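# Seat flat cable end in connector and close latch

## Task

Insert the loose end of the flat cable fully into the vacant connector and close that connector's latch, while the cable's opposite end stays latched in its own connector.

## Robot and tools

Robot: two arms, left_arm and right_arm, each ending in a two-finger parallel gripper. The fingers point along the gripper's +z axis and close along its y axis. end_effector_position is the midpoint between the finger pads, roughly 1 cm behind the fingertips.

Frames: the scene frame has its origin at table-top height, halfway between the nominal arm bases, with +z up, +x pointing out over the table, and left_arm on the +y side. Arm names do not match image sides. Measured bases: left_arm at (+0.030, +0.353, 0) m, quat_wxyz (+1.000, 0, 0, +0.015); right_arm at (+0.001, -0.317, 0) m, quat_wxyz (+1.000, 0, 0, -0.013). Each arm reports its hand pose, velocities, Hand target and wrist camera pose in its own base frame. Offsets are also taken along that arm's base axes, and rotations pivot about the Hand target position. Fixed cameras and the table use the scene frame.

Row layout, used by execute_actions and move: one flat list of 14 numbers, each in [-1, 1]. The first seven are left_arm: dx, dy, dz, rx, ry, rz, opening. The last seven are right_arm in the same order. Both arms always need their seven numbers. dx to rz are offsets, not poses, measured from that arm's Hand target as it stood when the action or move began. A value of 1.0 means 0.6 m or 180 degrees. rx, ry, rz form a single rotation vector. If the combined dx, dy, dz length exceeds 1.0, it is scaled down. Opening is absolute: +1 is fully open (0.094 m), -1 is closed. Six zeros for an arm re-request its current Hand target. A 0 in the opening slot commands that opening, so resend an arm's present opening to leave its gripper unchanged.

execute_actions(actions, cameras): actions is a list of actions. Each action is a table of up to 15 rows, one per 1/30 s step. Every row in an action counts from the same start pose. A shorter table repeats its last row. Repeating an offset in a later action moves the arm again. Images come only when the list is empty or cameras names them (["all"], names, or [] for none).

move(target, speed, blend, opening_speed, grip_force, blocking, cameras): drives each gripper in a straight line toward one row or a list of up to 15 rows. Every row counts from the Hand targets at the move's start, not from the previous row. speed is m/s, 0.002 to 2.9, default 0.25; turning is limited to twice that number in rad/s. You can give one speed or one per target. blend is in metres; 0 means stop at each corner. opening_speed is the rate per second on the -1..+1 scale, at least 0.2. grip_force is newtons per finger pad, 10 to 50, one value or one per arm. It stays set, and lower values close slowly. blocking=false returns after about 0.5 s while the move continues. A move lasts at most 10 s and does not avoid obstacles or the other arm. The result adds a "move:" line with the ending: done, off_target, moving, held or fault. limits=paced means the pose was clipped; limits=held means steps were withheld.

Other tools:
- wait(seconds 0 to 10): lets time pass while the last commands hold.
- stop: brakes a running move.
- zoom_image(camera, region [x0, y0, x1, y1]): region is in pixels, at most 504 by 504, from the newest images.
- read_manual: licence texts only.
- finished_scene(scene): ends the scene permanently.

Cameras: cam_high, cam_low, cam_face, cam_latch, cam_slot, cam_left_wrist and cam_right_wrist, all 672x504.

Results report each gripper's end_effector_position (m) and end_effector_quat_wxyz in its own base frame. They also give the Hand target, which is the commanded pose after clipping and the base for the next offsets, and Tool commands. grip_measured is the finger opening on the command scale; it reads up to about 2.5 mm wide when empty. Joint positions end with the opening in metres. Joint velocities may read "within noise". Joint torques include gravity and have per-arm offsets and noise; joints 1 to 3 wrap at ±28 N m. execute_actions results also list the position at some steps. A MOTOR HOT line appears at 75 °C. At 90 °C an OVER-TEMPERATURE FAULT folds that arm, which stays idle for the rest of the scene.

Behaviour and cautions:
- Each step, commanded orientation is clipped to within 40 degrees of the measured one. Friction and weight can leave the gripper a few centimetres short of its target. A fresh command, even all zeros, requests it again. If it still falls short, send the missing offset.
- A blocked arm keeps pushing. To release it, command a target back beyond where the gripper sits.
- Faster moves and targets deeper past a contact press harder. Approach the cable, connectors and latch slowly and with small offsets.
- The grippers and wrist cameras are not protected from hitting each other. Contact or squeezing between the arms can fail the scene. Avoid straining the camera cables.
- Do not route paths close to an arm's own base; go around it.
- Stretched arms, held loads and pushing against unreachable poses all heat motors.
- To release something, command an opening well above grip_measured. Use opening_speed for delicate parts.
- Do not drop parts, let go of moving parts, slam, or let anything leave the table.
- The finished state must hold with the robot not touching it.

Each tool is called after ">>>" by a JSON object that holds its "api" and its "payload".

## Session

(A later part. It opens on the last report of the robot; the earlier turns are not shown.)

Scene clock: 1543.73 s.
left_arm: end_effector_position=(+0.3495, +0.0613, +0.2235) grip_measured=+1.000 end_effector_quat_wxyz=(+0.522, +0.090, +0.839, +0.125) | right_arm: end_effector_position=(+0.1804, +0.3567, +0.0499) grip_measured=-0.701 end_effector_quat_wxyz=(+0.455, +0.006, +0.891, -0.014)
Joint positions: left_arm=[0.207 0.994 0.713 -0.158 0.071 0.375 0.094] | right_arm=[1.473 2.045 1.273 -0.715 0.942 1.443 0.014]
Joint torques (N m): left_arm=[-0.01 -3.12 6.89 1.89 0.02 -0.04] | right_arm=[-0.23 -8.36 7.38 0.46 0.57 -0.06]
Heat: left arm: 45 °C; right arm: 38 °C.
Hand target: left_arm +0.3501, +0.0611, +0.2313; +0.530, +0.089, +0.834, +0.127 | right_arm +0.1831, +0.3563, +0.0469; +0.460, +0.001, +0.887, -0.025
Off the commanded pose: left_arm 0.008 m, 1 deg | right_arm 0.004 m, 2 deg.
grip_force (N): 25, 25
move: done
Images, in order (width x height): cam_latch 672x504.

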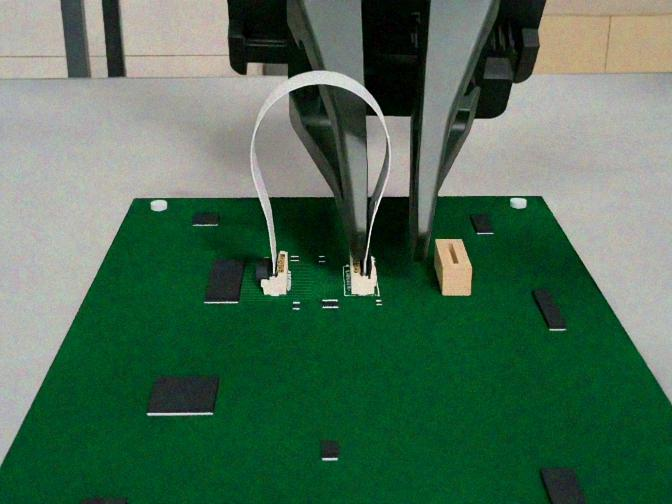

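>>> {"api": "move", "payload": {"target": [0,0,0,0,0,0,1,0,0.02,0,0.022,-0.0016,0,-0.7], "speed": 0.03, "cameras": ["cam_latch","cam_slot"]}}

>>> {"api": "zoom_image", "payload": {"camera": "cam_latch", "region": [340, 235, 390, 285]}}

>>> {"api": "zoom_image", "payload": {"camera": "cam_slot", "region": [335, 250, 435, 340]}}

Scene clock: 1550.77 s.
left_arm: end_effector_position=(+0.3495, +0.0613, +0.2235) grip_measured=+1.000 end_effector_quat_wxyz=(+0.522, +0.090, +0.839, +0.125) | right_arm: end_effector_position=(+0.1805, +0.3577, +0.0500) grip_measured=-0.701 end_effector_quat_wxyz=(+0.455, +0.007, +0.890, -0.011)
Joint positions: left_arm=[0.207 0.994 0.713 -0.158 0.071 0.375 0.094] | right_arm=[1.473 2.045 1.273 -0.709 0.942 1.443 0.014]
Joint torques (N m): left_arm=[-0.01 -3.12 6.89 1.89 0.02 -0.04] | right_arm=[-0.05 -8.2 7.54 1.12 0.58 0.04]
Heat: left arm: 45 °C; right arm: 38 °C.
Hand target: left_arm +0.3501, +0.0611, +0.2313; +0.530, +0.089, +0.834, +0.127 | right_arm +0.1831, +0.3683, +0.0469; +0.462, +0.017, +0.887, +0.006
Off the commanded pose: left_arm 0.008 m, 1 deg | right_arm 0.011 m, 2 deg.
grip_force (N): 25, 25
move: off_target (right_arm)
Images, in order (width x height): cam_latch 672x504, cam_slot 672x504.

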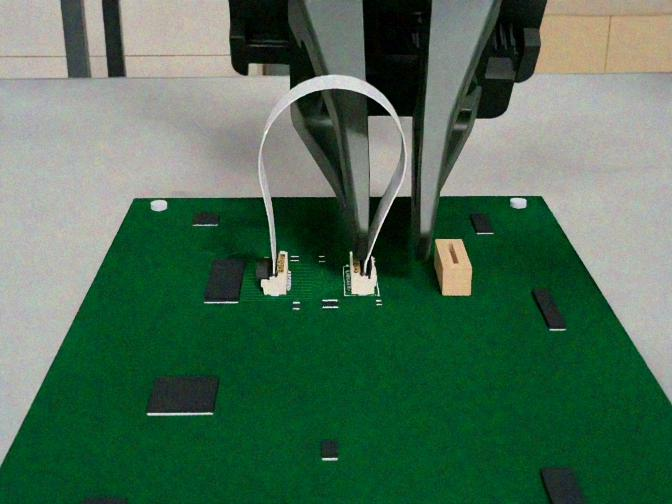

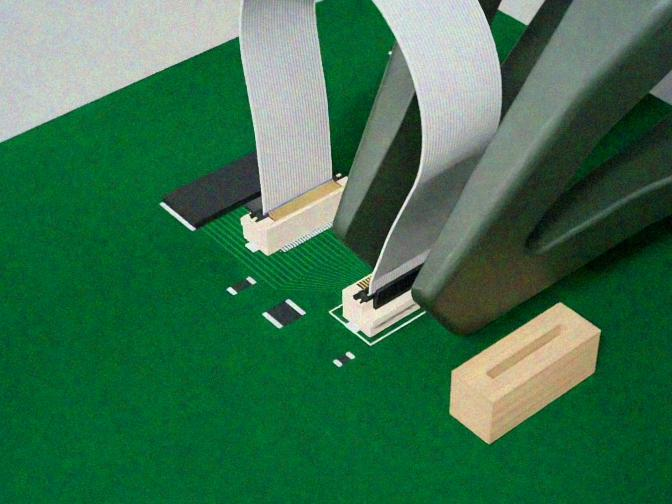

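Scaled by 10.080 from the camera's 672x504 image, which has a finer 960x720 frame.

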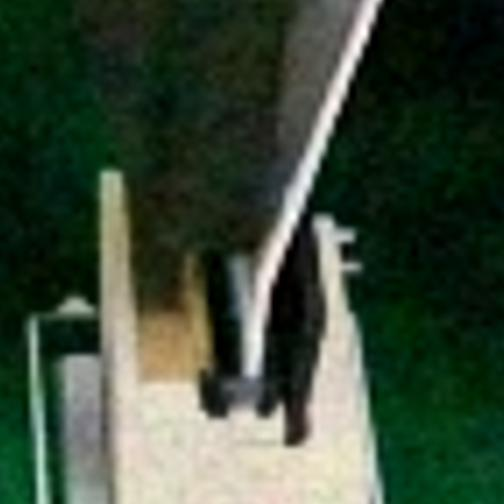

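Scaled by 5.040 from the camera's 672x504 image, which has a finer 960x720 frame.

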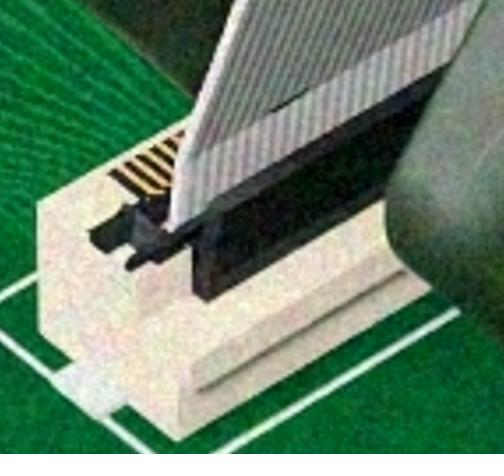

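>>> {"api": "move", "payload": {"target": [0,0,0,0,0,0,1,0,0.015,0,0.0165,-0.0012,0,-0.7], "speed": 0.02, "cameras": ["cam_latch","cam_slot"]}}

>>> {"api": "zoom_image", "payload": {"camera": "cam_latch", "region": [340, 235, 390, 285]}}

>>> {"api": "zoom_image", "payload": {"camera": "cam_slot", "region": [335, 250, 435, 340]}}

Scene clock: 1558.90 s.
left_arm: end_effector_position=(+0.3495, +0.0613, +0.2235) grip_measured=+1.000 end_effector_quat_wxyz=(+0.522, +0.090, +0.839, +0.125) | right_arm: end_effector_position=(+0.1806, +0.3583, +0.0501) grip_measured=-0.701 end_effector_quat_wxyz=(+0.455, +0.009, +0.890, -0.009)
Joint positions: left_arm=[0.207 0.994 0.713 -0.158 0.071 0.375 0.094] | right_arm=[1.473 2.045 1.273 -0.705 0.942 1.445 0.014]
Joint torques (N m): left_arm=[0.01 -3.12 6.89 1.88 0.02 -0.04] | right_arm=[0.16 -8.1 7.64 1.57 0.59 0.08]
Heat: left arm: 45 °C; right arm: 38 °C.
Hand target: left_arm +0.3501, +0.0611, +0.2313; +0.530, +0.089, +0.834, +0.127 | right_arm +0.1831, +0.3773, +0.0469; +0.463, +0.029, +0.885, +0.029
Off the commanded pose: left_arm 0.008 m, 1 deg | right_arm 0.019 m, 5 deg.
grip_force (N): 25, 25
move: off_target (right_arm)
Images, in order (width x height): cam_latch 672x504, cam_slot 672x504.

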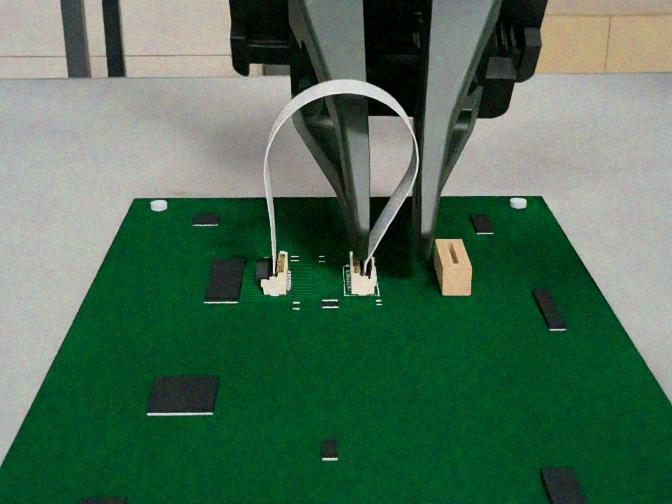

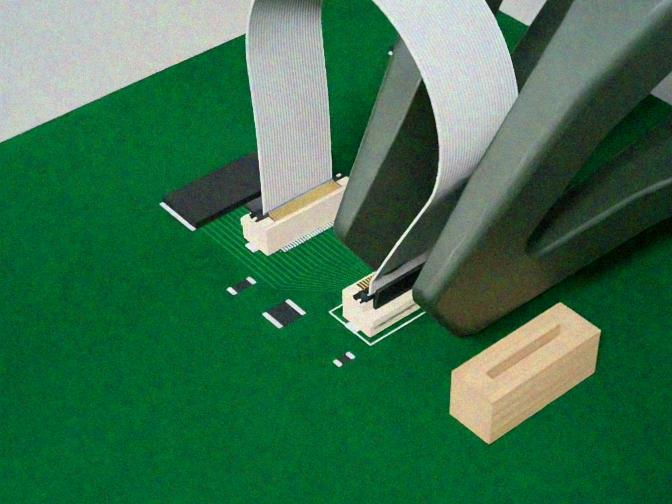

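Scaled by 10.080 from the camera's 672x504 image, which has a finer 960x720 frame.

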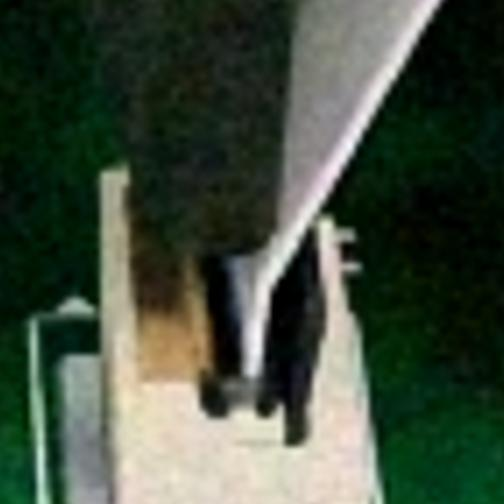

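Scaled by 5.040 from the camera's 672x504 image, which has a finer 960x720 frame.

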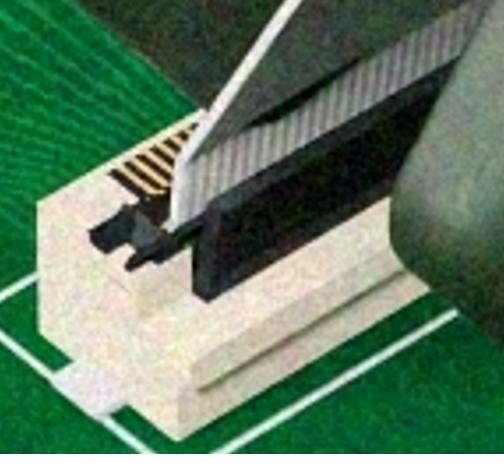

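>>> {"api": "move", "payload": {"target": [0,0,0,0,0,0,1,0,-0.037,0,-0.0407,0.003,0,-0.7], "speed": 0.04, "cameras": []}}

>>> {"api": "move", "payload": {"target": [0,0,0,0,0,0,1,0,0.0042,0.025,0.0150,-0.0011,0,-0.7], "speed": 0.05, "cameras": ["cam_latch","cam_slot"]}}

>>> {"api": "zoom_image", "payload": {"camera": "cam_latch", "region": [300, 190, 420, 310]}}

Scene clock: 1660.90 s.
left_arm: end_effector_position=(+0.3495, +0.0613, +0.2235) grip_measured=+1.000 end_effector_quat_wxyz=(+0.522, +0.090, +0.839, +0.125) | right_arm: end_effector_position=(+0.1804, +0.3568, +0.0500) grip_measured=-0.701 end_effector_quat_wxyz=(+0.455, +0.006, +0.891, -0.013)
Joint positions: left_arm=[0.207 0.994 0.713 -0.158 0.071 0.375 0.094] | right_arm=[1.473 2.045 1.273 -0.714 0.942 1.443 0.014]
Joint torques (N m): left_arm=[-0.01 -3.12 6.89 1.89 0.02 -0.04] | right_arm=[-0.27 -8.55 7.36 0.37 0.6 -0.03]
Heat: left arm: 45 °C; right arm: 37 °C.
Hand target: left_arm +0.3501, +0.0611, +0.2313; +0.530, +0.089, +0.834, +0.127 | right_arm +0.1831, +0.3552, +0.0469; +0.460, +0.000, +0.888, -0.028
Off the commanded pose: left_arm 0.008 m, 1 deg | right_arm 0.004 m, 2 deg.
grip_force (N): 25, 25
move: done
No camera images: "cameras" was empty.

Scene clock: 1661.60 s.
left_arm: end_effector_position=(+0.3495, +0.0613, +0.2235) grip_measured=+1.000 end_effector_quat_wxyz=(+0.522, +0.090, +0.839, +0.125) | right_arm: end_effector_position=(+0.1804, +0.3568, +0.0500) grip_measured=-0.701 end_effector_quat_wxyz=(+0.455, +0.006, +0.891, -0.013)
Joint positions: left_arm=[0.207 0.994 0.713 -0.158 0.071 0.375 0.094] | right_arm=[1.473 2.045 1.273 -0.714 0.942 1.443 0.014]
Joint torques (N m): left_arm=[-0.01 -3.12 6.9 1.89 0.01 -0.04] | right_arm=[-0.14 -12.62 7.09 0.41 0.6 -0.05]
Heat: left arm: 45 °C; right arm: 37 °C.
Hand target: left_arm +0.3501, +0.0611, +0.2313; +0.530, +0.089, +0.834, +0.127 | right_arm +0.1831, +0.3577, +0.0619; +0.461, +0.011, +0.887, -0.007
Off the commanded pose: left_arm 0.008 m, 1 deg | right_arm 0.012 m, 1 deg.
grip_force (N): 25, 25
move: off_target (right_arm)
Images, in order (width x height): cam_latch 672x504, cam_slot 672x504.

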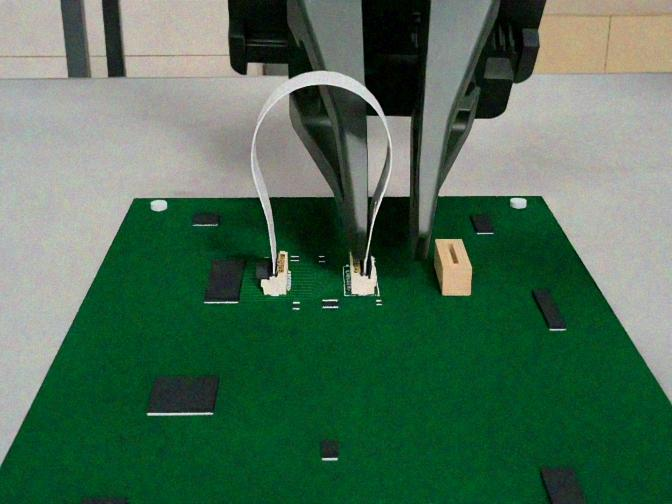

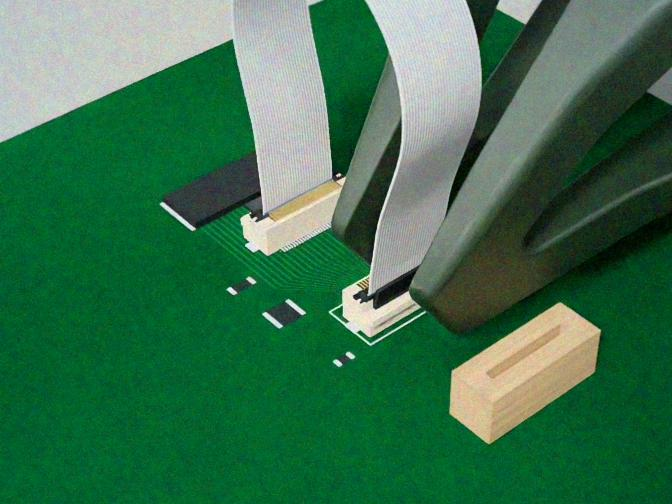

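Scaled by 4.200 from the camera's 672x504 image, which has a finer 960x720 frame.

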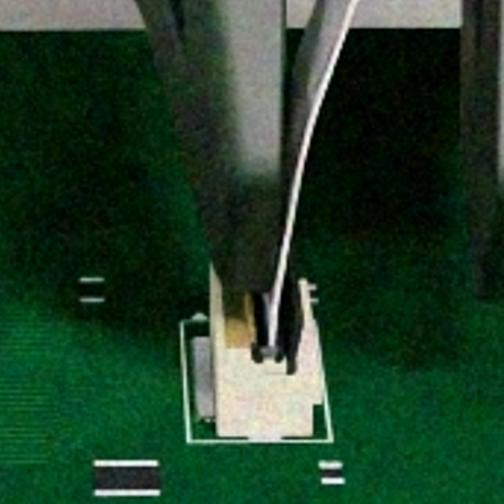

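>>> {"api": "move", "payload": {"target": [0,0,0,0,0,0,1,0,0.0017,0.011,0.0064,-0.0005,0,-0.7], "speed": 0.03, "cameras": []}}

Scene clock: 1666.60 s.
left_arm: end_effector_position=(+0.3495, +0.0613, +0.2235) grip_measured=+1.000 end_effector_quat_wxyz=(+0.522, +0.090, +0.839, +0.125) | right_arm: end_effector_position=(+0.1806, +0.3579, +0.0559) grip_measured=-0.701 end_effector_quat_wxyz=(+0.455, +0.009, +0.890, -0.006)
Joint positions: left_arm=[0.207 0.994 0.713 -0.158 0.071 0.375 0.094] | right_arm=[1.473 2.028 1.273 -0.714 0.942 1.443 0.014]
Joint torques (N m): left_arm=[-0.01 -3.14 6.89 1.89 0.01 -0.04] | right_arm=[-0.27 -12.75 7.1 0.46 0.62 -0.07]
Heat: left arm: 45 °C; right arm: 37 °C.
Hand target: left_arm +0.3501, +0.0611, +0.2313; +0.530, +0.089, +0.834, +0.127 | right_arm +0.1831, +0.3587, +0.0685; +0.462, +0.015, +0.887, +0.002
Off the commanded pose: left_arm 0.008 m, 1 deg | right_arm 0.013 m, 1 deg.
grip_force (N): 25, 25
move: off_target (right_arm)
No camera images: "cameras" was empty.

>>> {"api": "move", "payload": {"target": [0,0,0,0,0,0,1,0,-0.0233,0,-0.0255,0.0018,0,-0.7], "speed": 0.04, "cameras": ["cam_latch","cam_slot"]}}

>>> {"api": "zoom_image", "payload": {"camera": "cam_latch", "region": [300, 190, 420, 310]}}

Scene clock: 1676.47 s.
left_arm: end_effector_position=(+0.3495, +0.0613, +0.2235) grip_measured=+1.000 end_effector_quat_wxyz=(+0.522, +0.090, +0.839, +0.125) | right_arm: end_effector_position=(+0.1794, +0.3459, +0.0551) grip_measured=-0.701 end_effector_quat_wxyz=(+0.452, -0.008, +0.891, -0.037)
Joint positions: left_arm=[0.207 0.994 0.713 -0.158 0.071 0.375 0.094] | right_arm=[1.473 2.028 1.273 -0.782 0.942 1.439 0.014]
Joint torques (N m): left_arm=[-0.02 -3.12 6.91 1.9 0.02 -0.04] | right_arm=[-0.5 -12.82 6.76 0.24 0.62 -0.06]
Heat: left arm: 45 °C; right arm: 37 °C.
Hand target: left_arm +0.3501, +0.0611, +0.2313; +0.530, +0.089, +0.834, +0.127 | right_arm +0.1831, +0.3447, +0.0685; +0.460, -0.003, +0.887, -0.034
Off the commanded pose: left_arm 0.008 m, 1 deg | right_arm 0.014 m, 1 deg.
grip_force (N): 25, 25
move: off_target (right_arm)
Images, in order (width x height): cam_latch 672x504, cam_slot 672x504.

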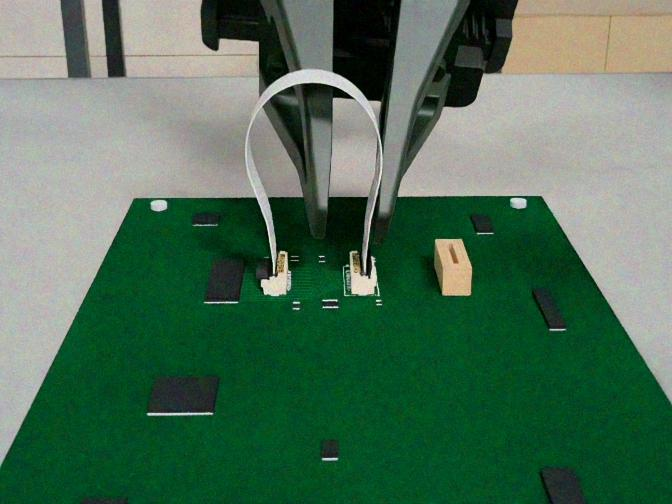

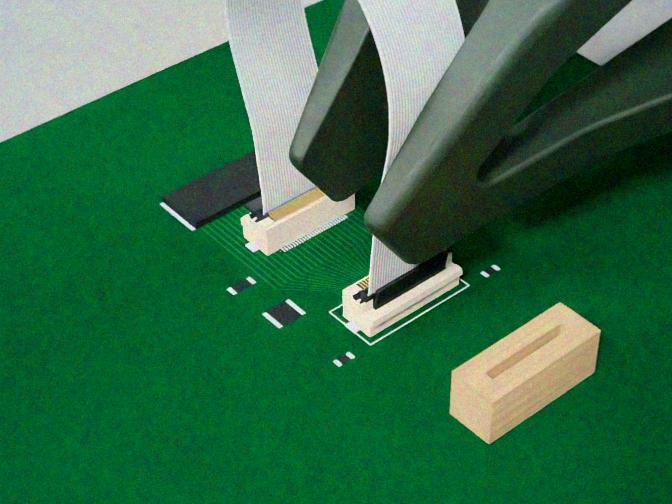

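Scaled by 4.200 from the camera's 672x504 image, which has a finer 960x720 frame.

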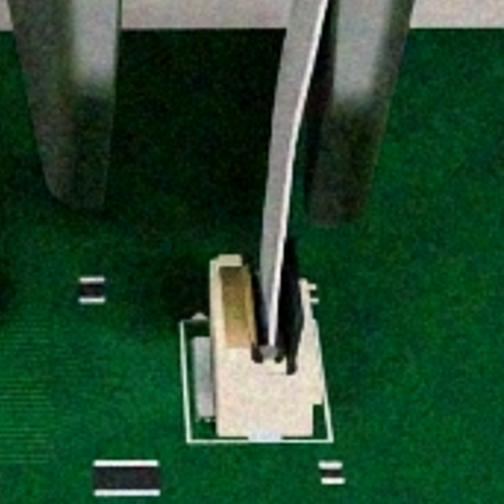

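>>> {"api": "move", "payload": {"target": [0,0,0,0,0,0,1,0,-0.0035,0,-0.0038,0.0003,0,-0.7], "speed": 0.03, "cameras": []}}

>>> {"api": "move", "payload": {"target": [0,0,0,0,0,0,1,0,-0.0042,-0.025,-0.0150,0.0011,0,-0.7], "speed": 0.05, "cameras": ["cam_latch","cam_slot"]}}

>>> {"api": "zoom_image", "payload": {"camera": "cam_latch", "region": [320, 210, 420, 310]}}

Scene clock: 1693.70 s.
left_arm: end_effector_position=(+0.3495, +0.0613, +0.2235) grip_measured=+1.000 end_effector_quat_wxyz=(+0.522, +0.090, +0.839, +0.125) | right_arm: end_effector_position=(+0.1792, +0.3440, +0.0550) grip_measured=-0.701 end_effector_quat_wxyz=(+0.452, -0.011, +0.891, -0.042)
Joint positions: left_arm=[0.207 0.994 0.713 -0.158 0.071 0.375 0.094] | right_arm=[1.473 2.028 1.273 -0.793 0.942 1.438 0.014]
Joint torques (N m): left_arm=[-0.01 -3.14 6.87 1.89 0.02 -0.04] | right_arm=[-0.53 -12.75 6.83 0.23 0.63 -0.06]
Heat: left arm: 45 °C; right arm: 38 °C.
Hand target: left_arm +0.3501, +0.0611, +0.2313; +0.530, +0.089, +0.834, +0.127 | right_arm +0.1831, +0.3426, +0.0685; +0.459, -0.006, +0.887, -0.039
Off the commanded pose: left_arm 0.008 m, 1 deg | right_arm 0.014 m, 1 deg.
grip_force (N): 25, 25
move: off_target (right_arm)
No camera images: "cameras" was empty.

Scene clock: 1694.40 s.
left_arm: end_effector_position=(+0.3495, +0.0613, +0.2235) grip_measured=+1.000 end_effector_quat_wxyz=(+0.522, +0.090, +0.839, +0.125) | right_arm: end_effector_position=(+0.1792, +0.3437, +0.0550) grip_measured=-0.701 end_effector_quat_wxyz=(+0.452, -0.012, +0.891, -0.043)
Joint positions: left_arm=[0.207 0.994 0.713 -0.158 0.071 0.375 0.094] | right_arm=[1.473 2.028 1.273 -0.795 0.942 1.436 0.014]
Joint torques (N m): left_arm=[-0.02 -3.14 6.9 1.89 0.02 -0.04] | right_arm=[-0.7 -8.61 7.08 0.23 0.67 -0.04]
Heat: left arm: 45 °C; right arm: 38 °C.
Hand target: left_arm +0.3501, +0.0611, +0.2313; +0.530, +0.089, +0.834, +0.127 | right_arm +0.1831, +0.3401, +0.0535; +0.457, -0.017, +0.887, -0.060
Off the commanded pose: left_arm 0.008 m, 1 deg | right_arm 0.006 m, 2 deg.
grip_force (N): 25, 25
move: done
Images, in order (width x height): cam_latch 672x504, cam_slot 672x504.

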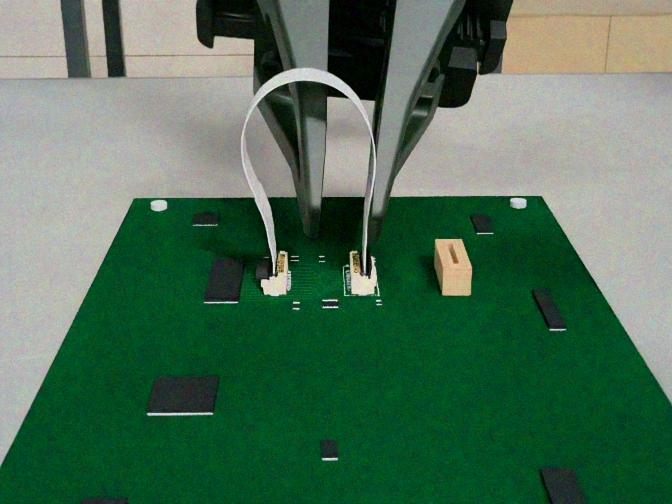

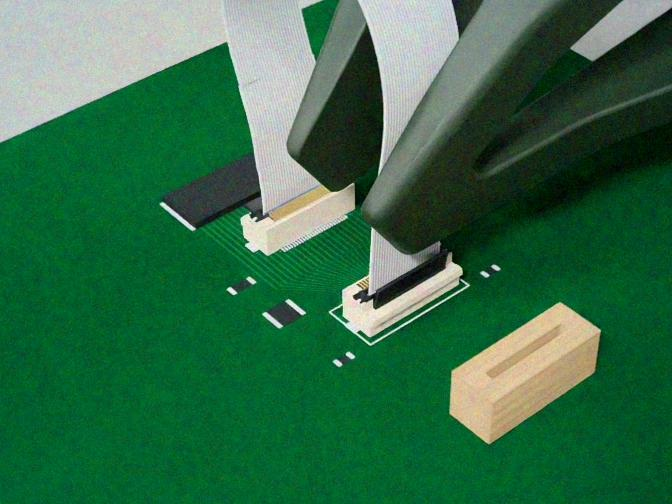

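Scaled by 5.040 from the camera's 672x504 image, which has a finer 960x720 frame.

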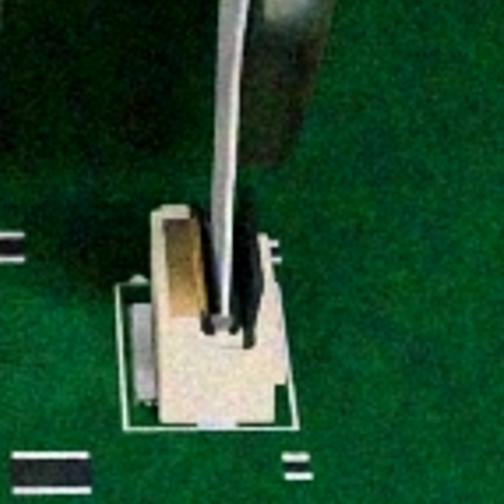

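>>> {"api": "move", "payload": {"target": [0,0,0,0,0,0,1,0,-0.001,-0.007,-0.004,0.0003,0,-0.7], "speed": 0.03, "cameras": ["cam_latch"]}}

>>> {"api": "zoom_image", "payload": {"camera": "cam_latch", "region": [320, 210, 420, 310]}}

Scene clock: 1705.63 s.
left_arm: end_effector_position=(+0.3495, +0.0613, +0.2235) grip_measured=+1.000 end_effector_quat_wxyz=(+0.522, +0.090, +0.839, +0.125) | right_arm: end_effector_position=(+0.1791, +0.3431, +0.0523) grip_measured=-0.701 end_effector_quat_wxyz=(+0.451, -0.014, +0.891, -0.047)
Joint positions: left_arm=[0.207 0.994 0.713 -0.158 0.071 0.375 0.094] | right_arm=[1.473 2.036 1.273 -0.795 0.942 1.435 0.014]
Joint torques (N m): left_arm=[-0.01 -3.15 6.87 1.89 0.01 -0.04] | right_arm=[-0.81 -8.12 7.09 0.18 0.6 -0.08]
Heat: left arm: 45 °C; right arm: 37 °C.
Hand target: left_arm +0.3501, +0.0611, +0.2313; +0.530, +0.089, +0.834, +0.127 | right_arm +0.1831, +0.3395, +0.0492; +0.457, -0.020, +0.887, -0.065
Off the commanded pose: left_arm 0.008 m, 1 deg | right_arm 0.006 m, 2 deg.
grip_force (N): 25, 25
move: done
Images, in order (width x height): cam_latch 672x504.

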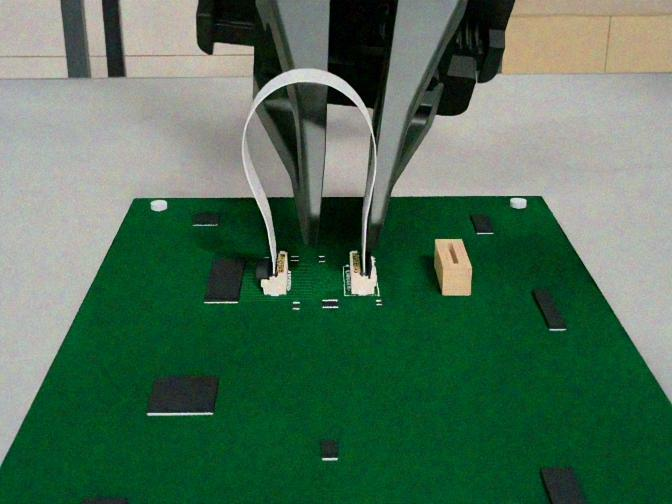

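Scaled by 5.040 from the camera's 672x504 image, which has a finer 960x720 frame.

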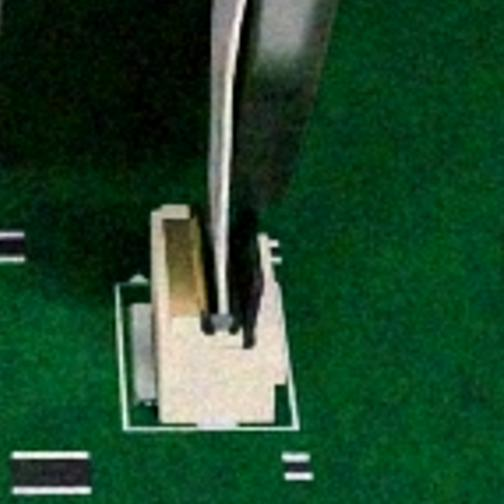

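>>> {"api": "move", "payload": {"target": [0,0,0,0,0,0,1,0,0,-0.004,-0.0018,0.0002,0,-0.7], "speed": 0.03, "cameras": ["cam_latch","cam_slot","cam_face"]}}

>>> {"api": "zoom_image", "payload": {"camera": "cam_latch", "region": [320, 210, 420, 310]}}

>>> {"api": "zoom_image", "payload": {"camera": "cam_slot", "region": [335, 200, 475, 340]}}

>>> {"api": "zoom_image", "payload": {"camera": "cam_face", "region": [220, 140, 340, 230]}}

Scene clock: 1716.57 s.
left_arm: end_effector_position=(+0.3495, +0.0613, +0.2235) grip_measured=+1.000 end_effector_quat_wxyz=(+0.522, +0.090, +0.839, +0.125) | right_arm: end_effector_position=(+0.1792, +0.3427, +0.0505) grip_measured=-0.701 end_effector_quat_wxyz=(+0.451, -0.016, +0.891, -0.050)
Joint positions: left_arm=[0.207 0.994 0.713 -0.158 0.071 0.375 0.094] | right_arm=[1.473 2.042 1.273 -0.795 0.943 1.435 0.014]
Joint torques (N m): left_arm=[-0.02 -3.12 6.89 1.89 0.02 -0.04] | right_arm=[-0.58 -8.09 7.17 0.22 0.63 -0.04]
Heat: left arm: 45 °C; right arm: 38 °C.
Hand target: left_arm +0.3501, +0.0611, +0.2313; +0.530, +0.089, +0.834, +0.127 | right_arm +0.1831, +0.3395, +0.0469; +0.457, -0.021, +0.887, -0.068
Off the commanded pose: left_arm 0.008 m, 1 deg | right_arm 0.006 m, 2 deg.
grip_force (N): 25, 25
move: done
Images, in order (width x height): cam_face 672x504, cam_latch 672x504, cam_slot 672x504.

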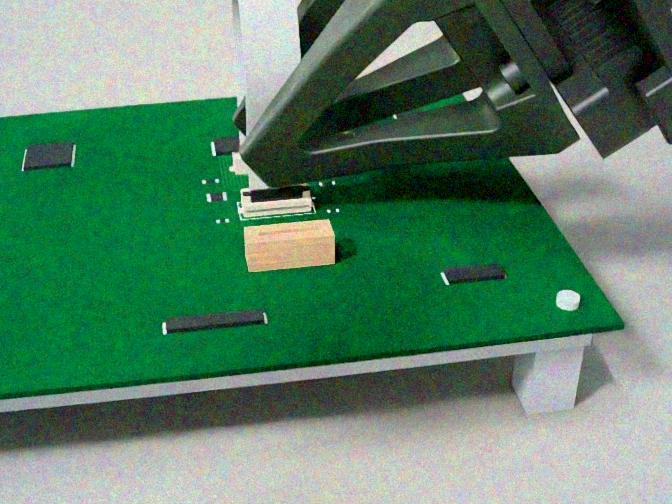

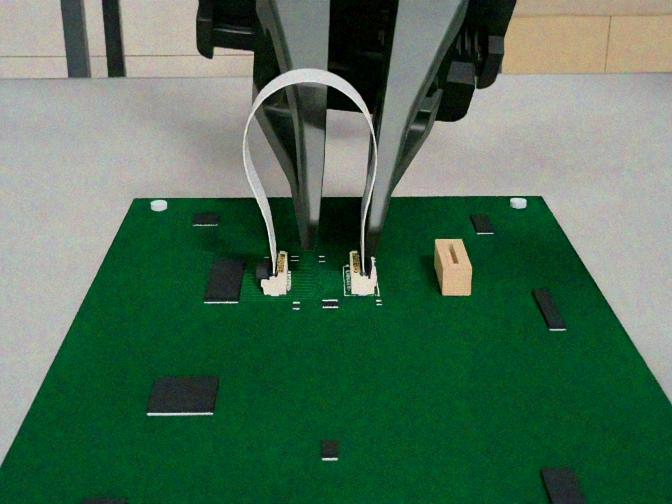

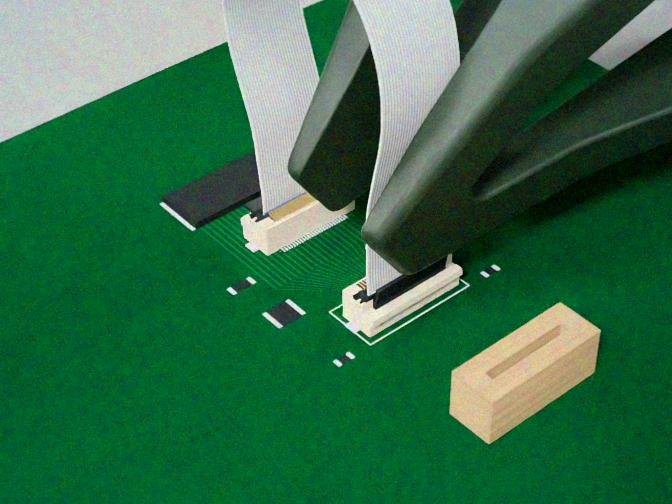

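Scaled by 5.040 from the camera's 672x504 image, which has a finer 960x720 frame.

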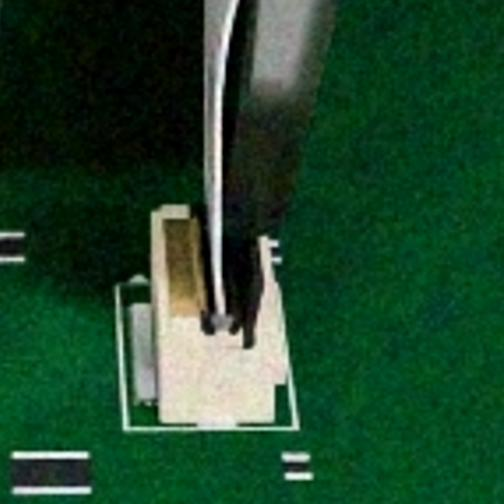

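Scaled by 3.600 from the camera's 672x504 image, which has a finer 960x720 frame.

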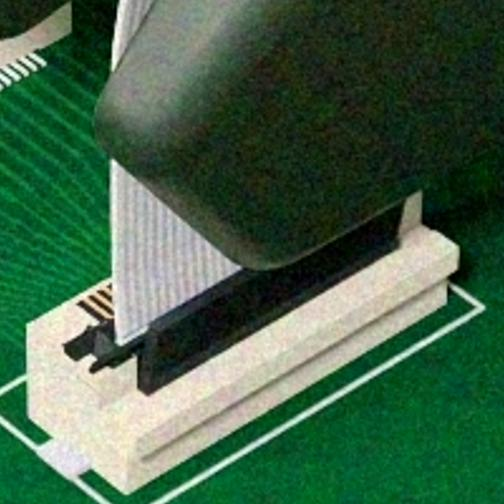

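Scaled by 4.200 from the camera's 672x504 image, which has a finer 960x720 frame.

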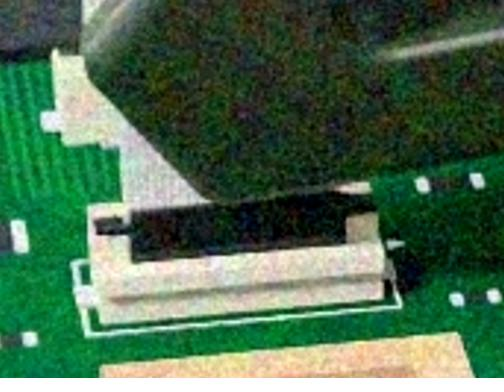

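>>> {"api": "move", "payload": {"target": [0,0,0,0,0,0,1,0,0.0005,-0.003,-0.0012,0.0002,0,-0.7], "speed": 0.02, "cameras": ["cam_slot","cam_face","cam_latch"]}}

>>> {"api": "zoom_image", "payload": {"camera": "cam_slot", "region": [335, 200, 475, 340]}}

>>> {"api": "zoom_image", "payload": {"camera": "cam_latch", "region": [340, 235, 390, 285]}}

Scene clock: 1726.10 s.
left_arm: end_effector_position=(+0.3495, +0.0613, +0.2235) grip_measured=+1.000 end_effector_quat_wxyz=(+0.522, +0.090, +0.839, +0.125) | right_arm: end_effector_position=(+0.1796, +0.3426, +0.0504) grip_measured=-0.701 end_effector_quat_wxyz=(+0.453, -0.016, +0.890, -0.051)
Joint positions: left_arm=[0.207 0.994 0.713 -0.158 0.071 0.375 0.094] | right_arm=[1.473 2.044 1.273 -0.795 0.947 1.435 0.014]
Joint torques (N m): left_arm=[0.01 -3.14 6.89 1.89 0.02 -0.04] | right_arm=[-0.81 -7.66 7.45 0.22 0.56 -0.03]
Heat: left arm: 45 °C; right arm: 38 °C.
Hand target: left_arm +0.3501, +0.0611, +0.2313; +0.530, +0.089, +0.834, +0.127 | right_arm +0.1831, +0.3398, +0.0451; +0.456, -0.022, +0.887, -0.069
Off the commanded pose: left_arm 0.008 m, 1 deg | right_arm 0.007 m, 2 deg.
grip_force (N): 25, 25
move: done
Images, in order (width x height): cam_face 672x504, cam_latch 672x504, cam_slot 672x504.

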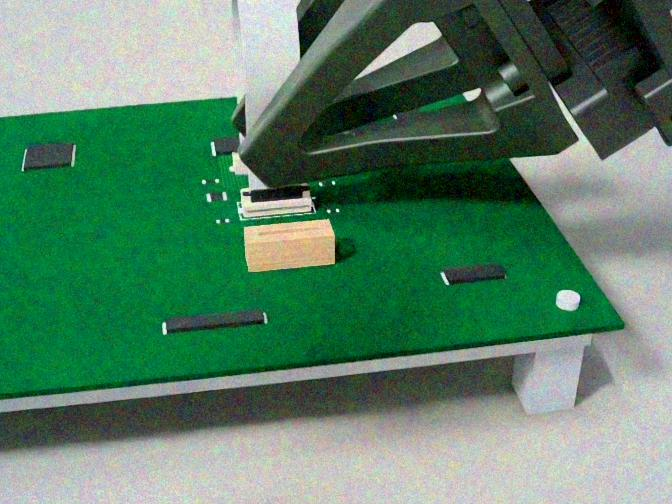

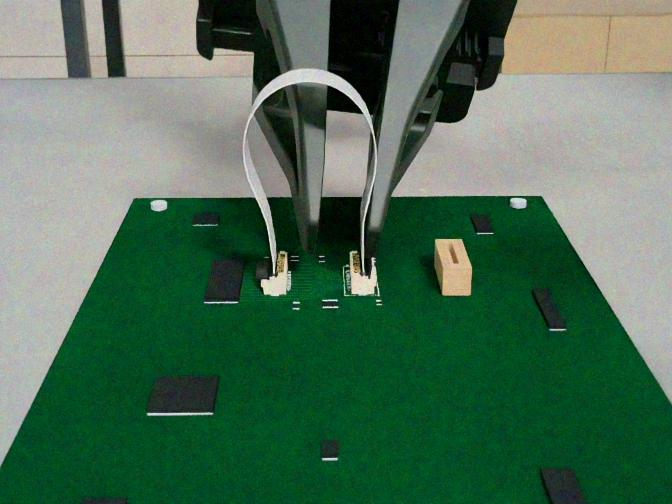

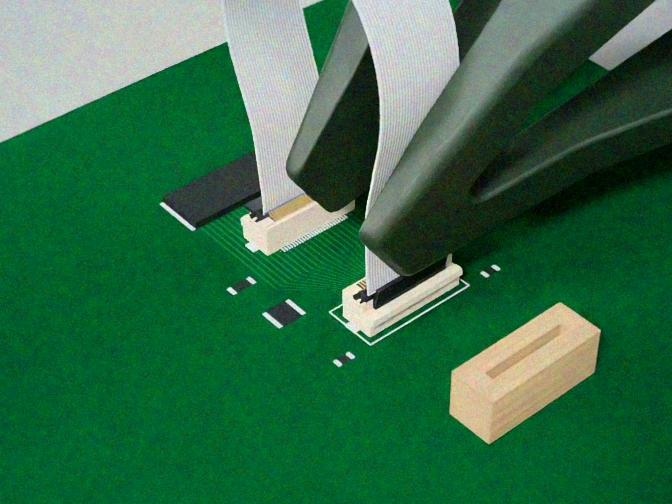

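Scaled by 3.600 from the camera's 672x504 image, which has a finer 960x720 frame.

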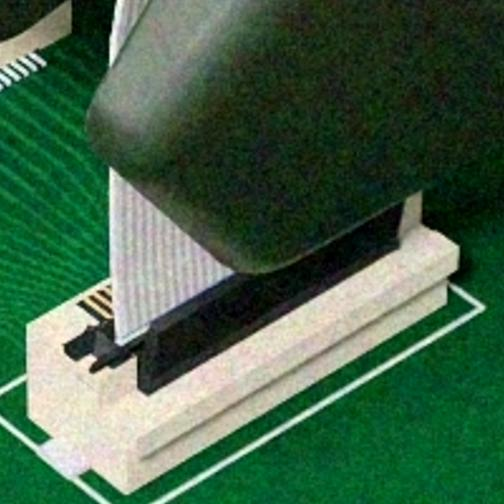

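Scaled by 10.080 from the camera's 672x504 image, which has a finer 960x720 frame.

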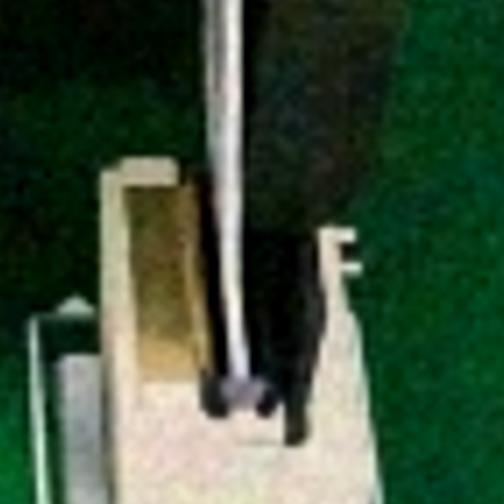

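>>> {"api": "move", "payload": {"target": [0,0,0,0,0,0,1,0,0.0083,0,0.0091,-0.0006,0,-0.7], "speed": 0.02, "cameras": ["cam_slot","cam_latch"]}}

>>> {"api": "zoom_image", "payload": {"camera": "cam_slot", "region": [335, 200, 475, 340]}}

>>> {"api": "zoom_image", "payload": {"camera": "cam_latch", "region": [340, 235, 390, 285]}}

Scene clock: 1734.27 s.
left_arm: end_effector_position=(+0.3495, +0.0613, +0.2235) grip_measured=+1.000 end_effector_quat_wxyz=(+0.522, +0.090, +0.839, +0.125) | right_arm: end_effector_position=(+0.1797, +0.3429, +0.0505) grip_measured=-0.701 end_effector_quat_wxyz=(+0.453, -0.016, +0.890, -0.050)
Joint positions: left_arm=[0.207 0.994 0.713 -0.158 0.071 0.375 0.094] | right_arm=[1.473 2.044 1.273 -0.793 0.947 1.435 0.014]
Joint torques (N m): left_arm=[-0.02 -3.14 6.87 1.89 0.01 -0.04] | right_arm=[-0.46 -7.71 7.49 0.48 0.57 -0.03]
Heat: left arm: 45 °C; right arm: 38 °C.
Hand target: left_arm +0.3501, +0.0611, +0.2313; +0.530, +0.089, +0.834, +0.127 | right_arm +0.1831, +0.3448, +0.0452; +0.457, -0.015, +0.887, -0.057
Off the commanded pose: left_arm 0.008 m, 1 deg | right_arm 0.007 m, 1 deg.
grip_force (N): 25, 25
move: done
Images, in order (width x height): cam_latch 672x504, cam_slot 672x504.

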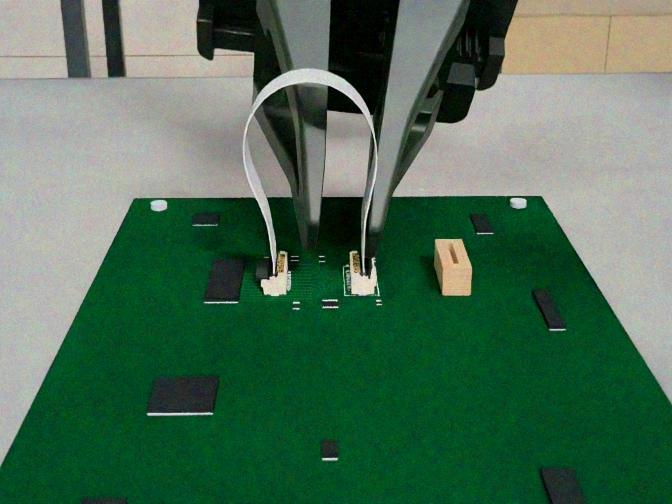

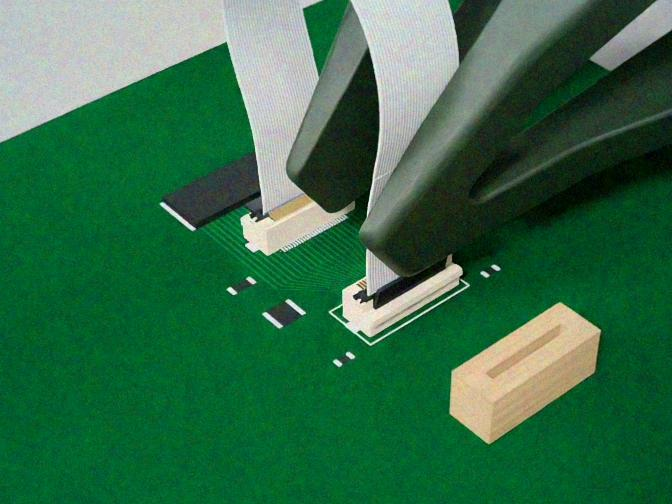

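Scaled by 3.600 from the camera's 672x504 image, which has a finer 960x720 frame.

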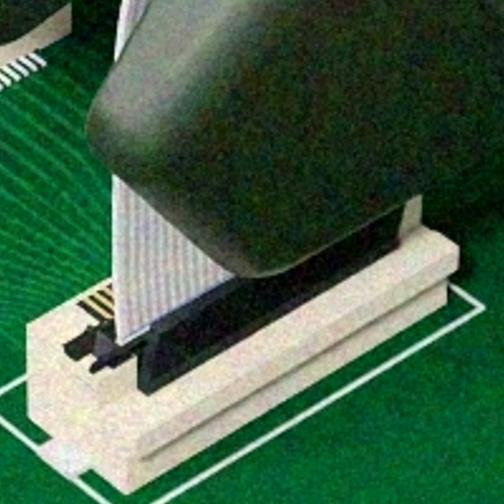

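Scaled by 10.080 from the camera's 672x504 image, which has a finer 960x720 frame.

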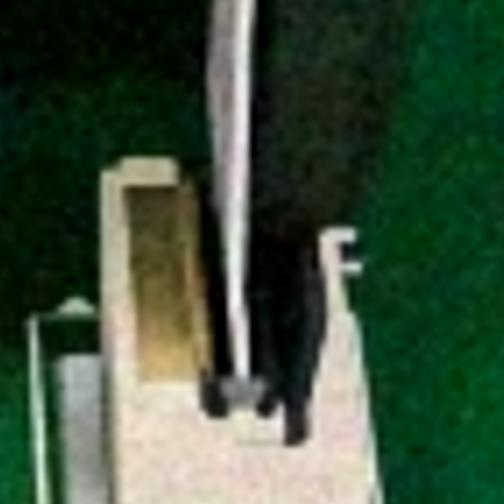

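>>> {"api": "move", "payload": {"target": [0,0,0,0,0,0,1,0,0.0066,0,0.0073,-0.0005,0,-0.7], "speed": 0.02, "cameras": ["cam_slot","cam_latch"]}}

>>> {"api": "zoom_image", "payload": {"camera": "cam_slot", "region": [335, 200, 475, 340]}}

>>> {"api": "zoom_image", "payload": {"camera": "cam_latch", "region": [340, 235, 390, 285]}}

Scene clock: 1743.77 s.
left_arm: end_effector_position=(+0.3495, +0.0613, +0.2235) grip_measured=+1.000 end_effector_quat_wxyz=(+0.522, +0.090, +0.839, +0.125) | right_arm: end_effector_position=(+0.1801, +0.3456, +0.0489) grip_measured=-0.701 end_effector_quat_wxyz=(+0.455, -0.013, +0.889, -0.045)
Joint positions: left_arm=[0.207 0.994 0.713 -0.158 0.071 0.375 0.094] | right_arm=[1.473 2.049 1.273 -0.775 0.949 1.435 0.014]
Joint torques (N m): left_arm=[-0.02 -3.14 6.89 1.89 0.02 -0.04] | right_arm=[-0.43 -8.12 7.65 0.58 0.54 0.02]
Heat: left arm: 45 °C; right arm: 38 °C.
Hand target: left_arm +0.3501, +0.0611, +0.2313; +0.530, +0.089, +0.834, +0.127 | right_arm +0.1831, +0.3487, +0.0451; +0.458, -0.010, +0.888, -0.047
Off the commanded pose: left_arm 0.008 m, 1 deg | right_arm 0.006 m, 1 deg.
grip_force (N): 25, 25
move: done
Images, in order (width x height): cam_latch 672x504, cam_slot 672x504.

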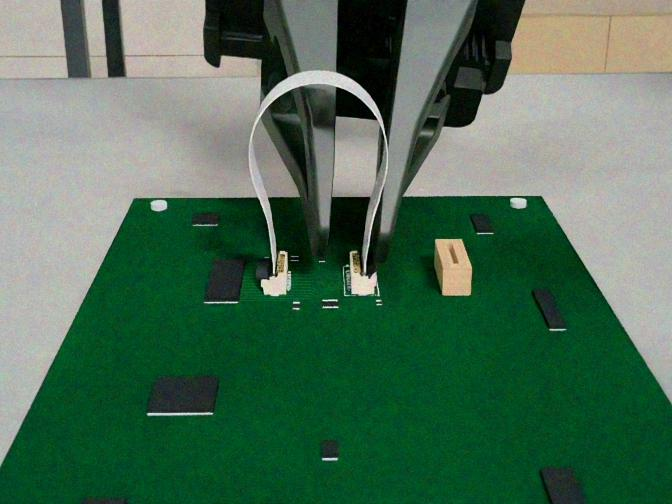

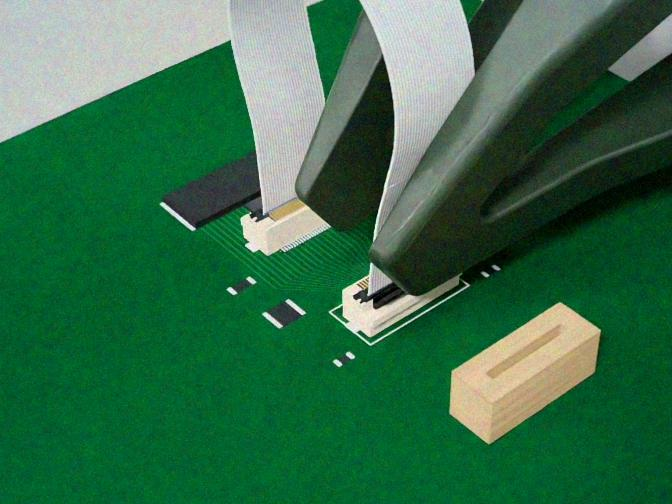

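Scaled by 3.600 from the camera's 672x504 image, which has a finer 960x720 frame.

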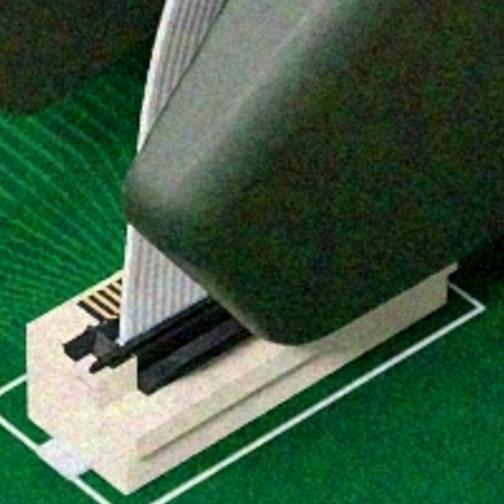

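Scaled by 10.080 from the camera's 672x504 image, which has a finer 960x720 frame.

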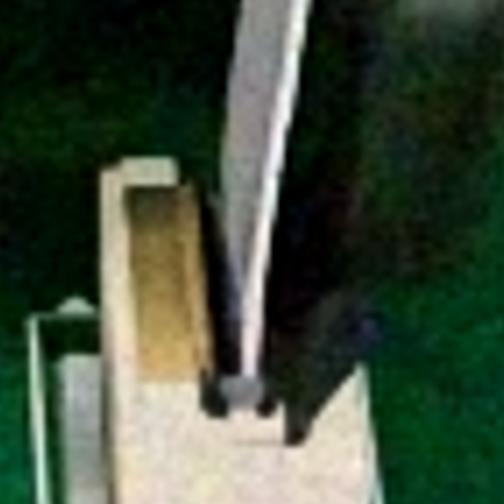

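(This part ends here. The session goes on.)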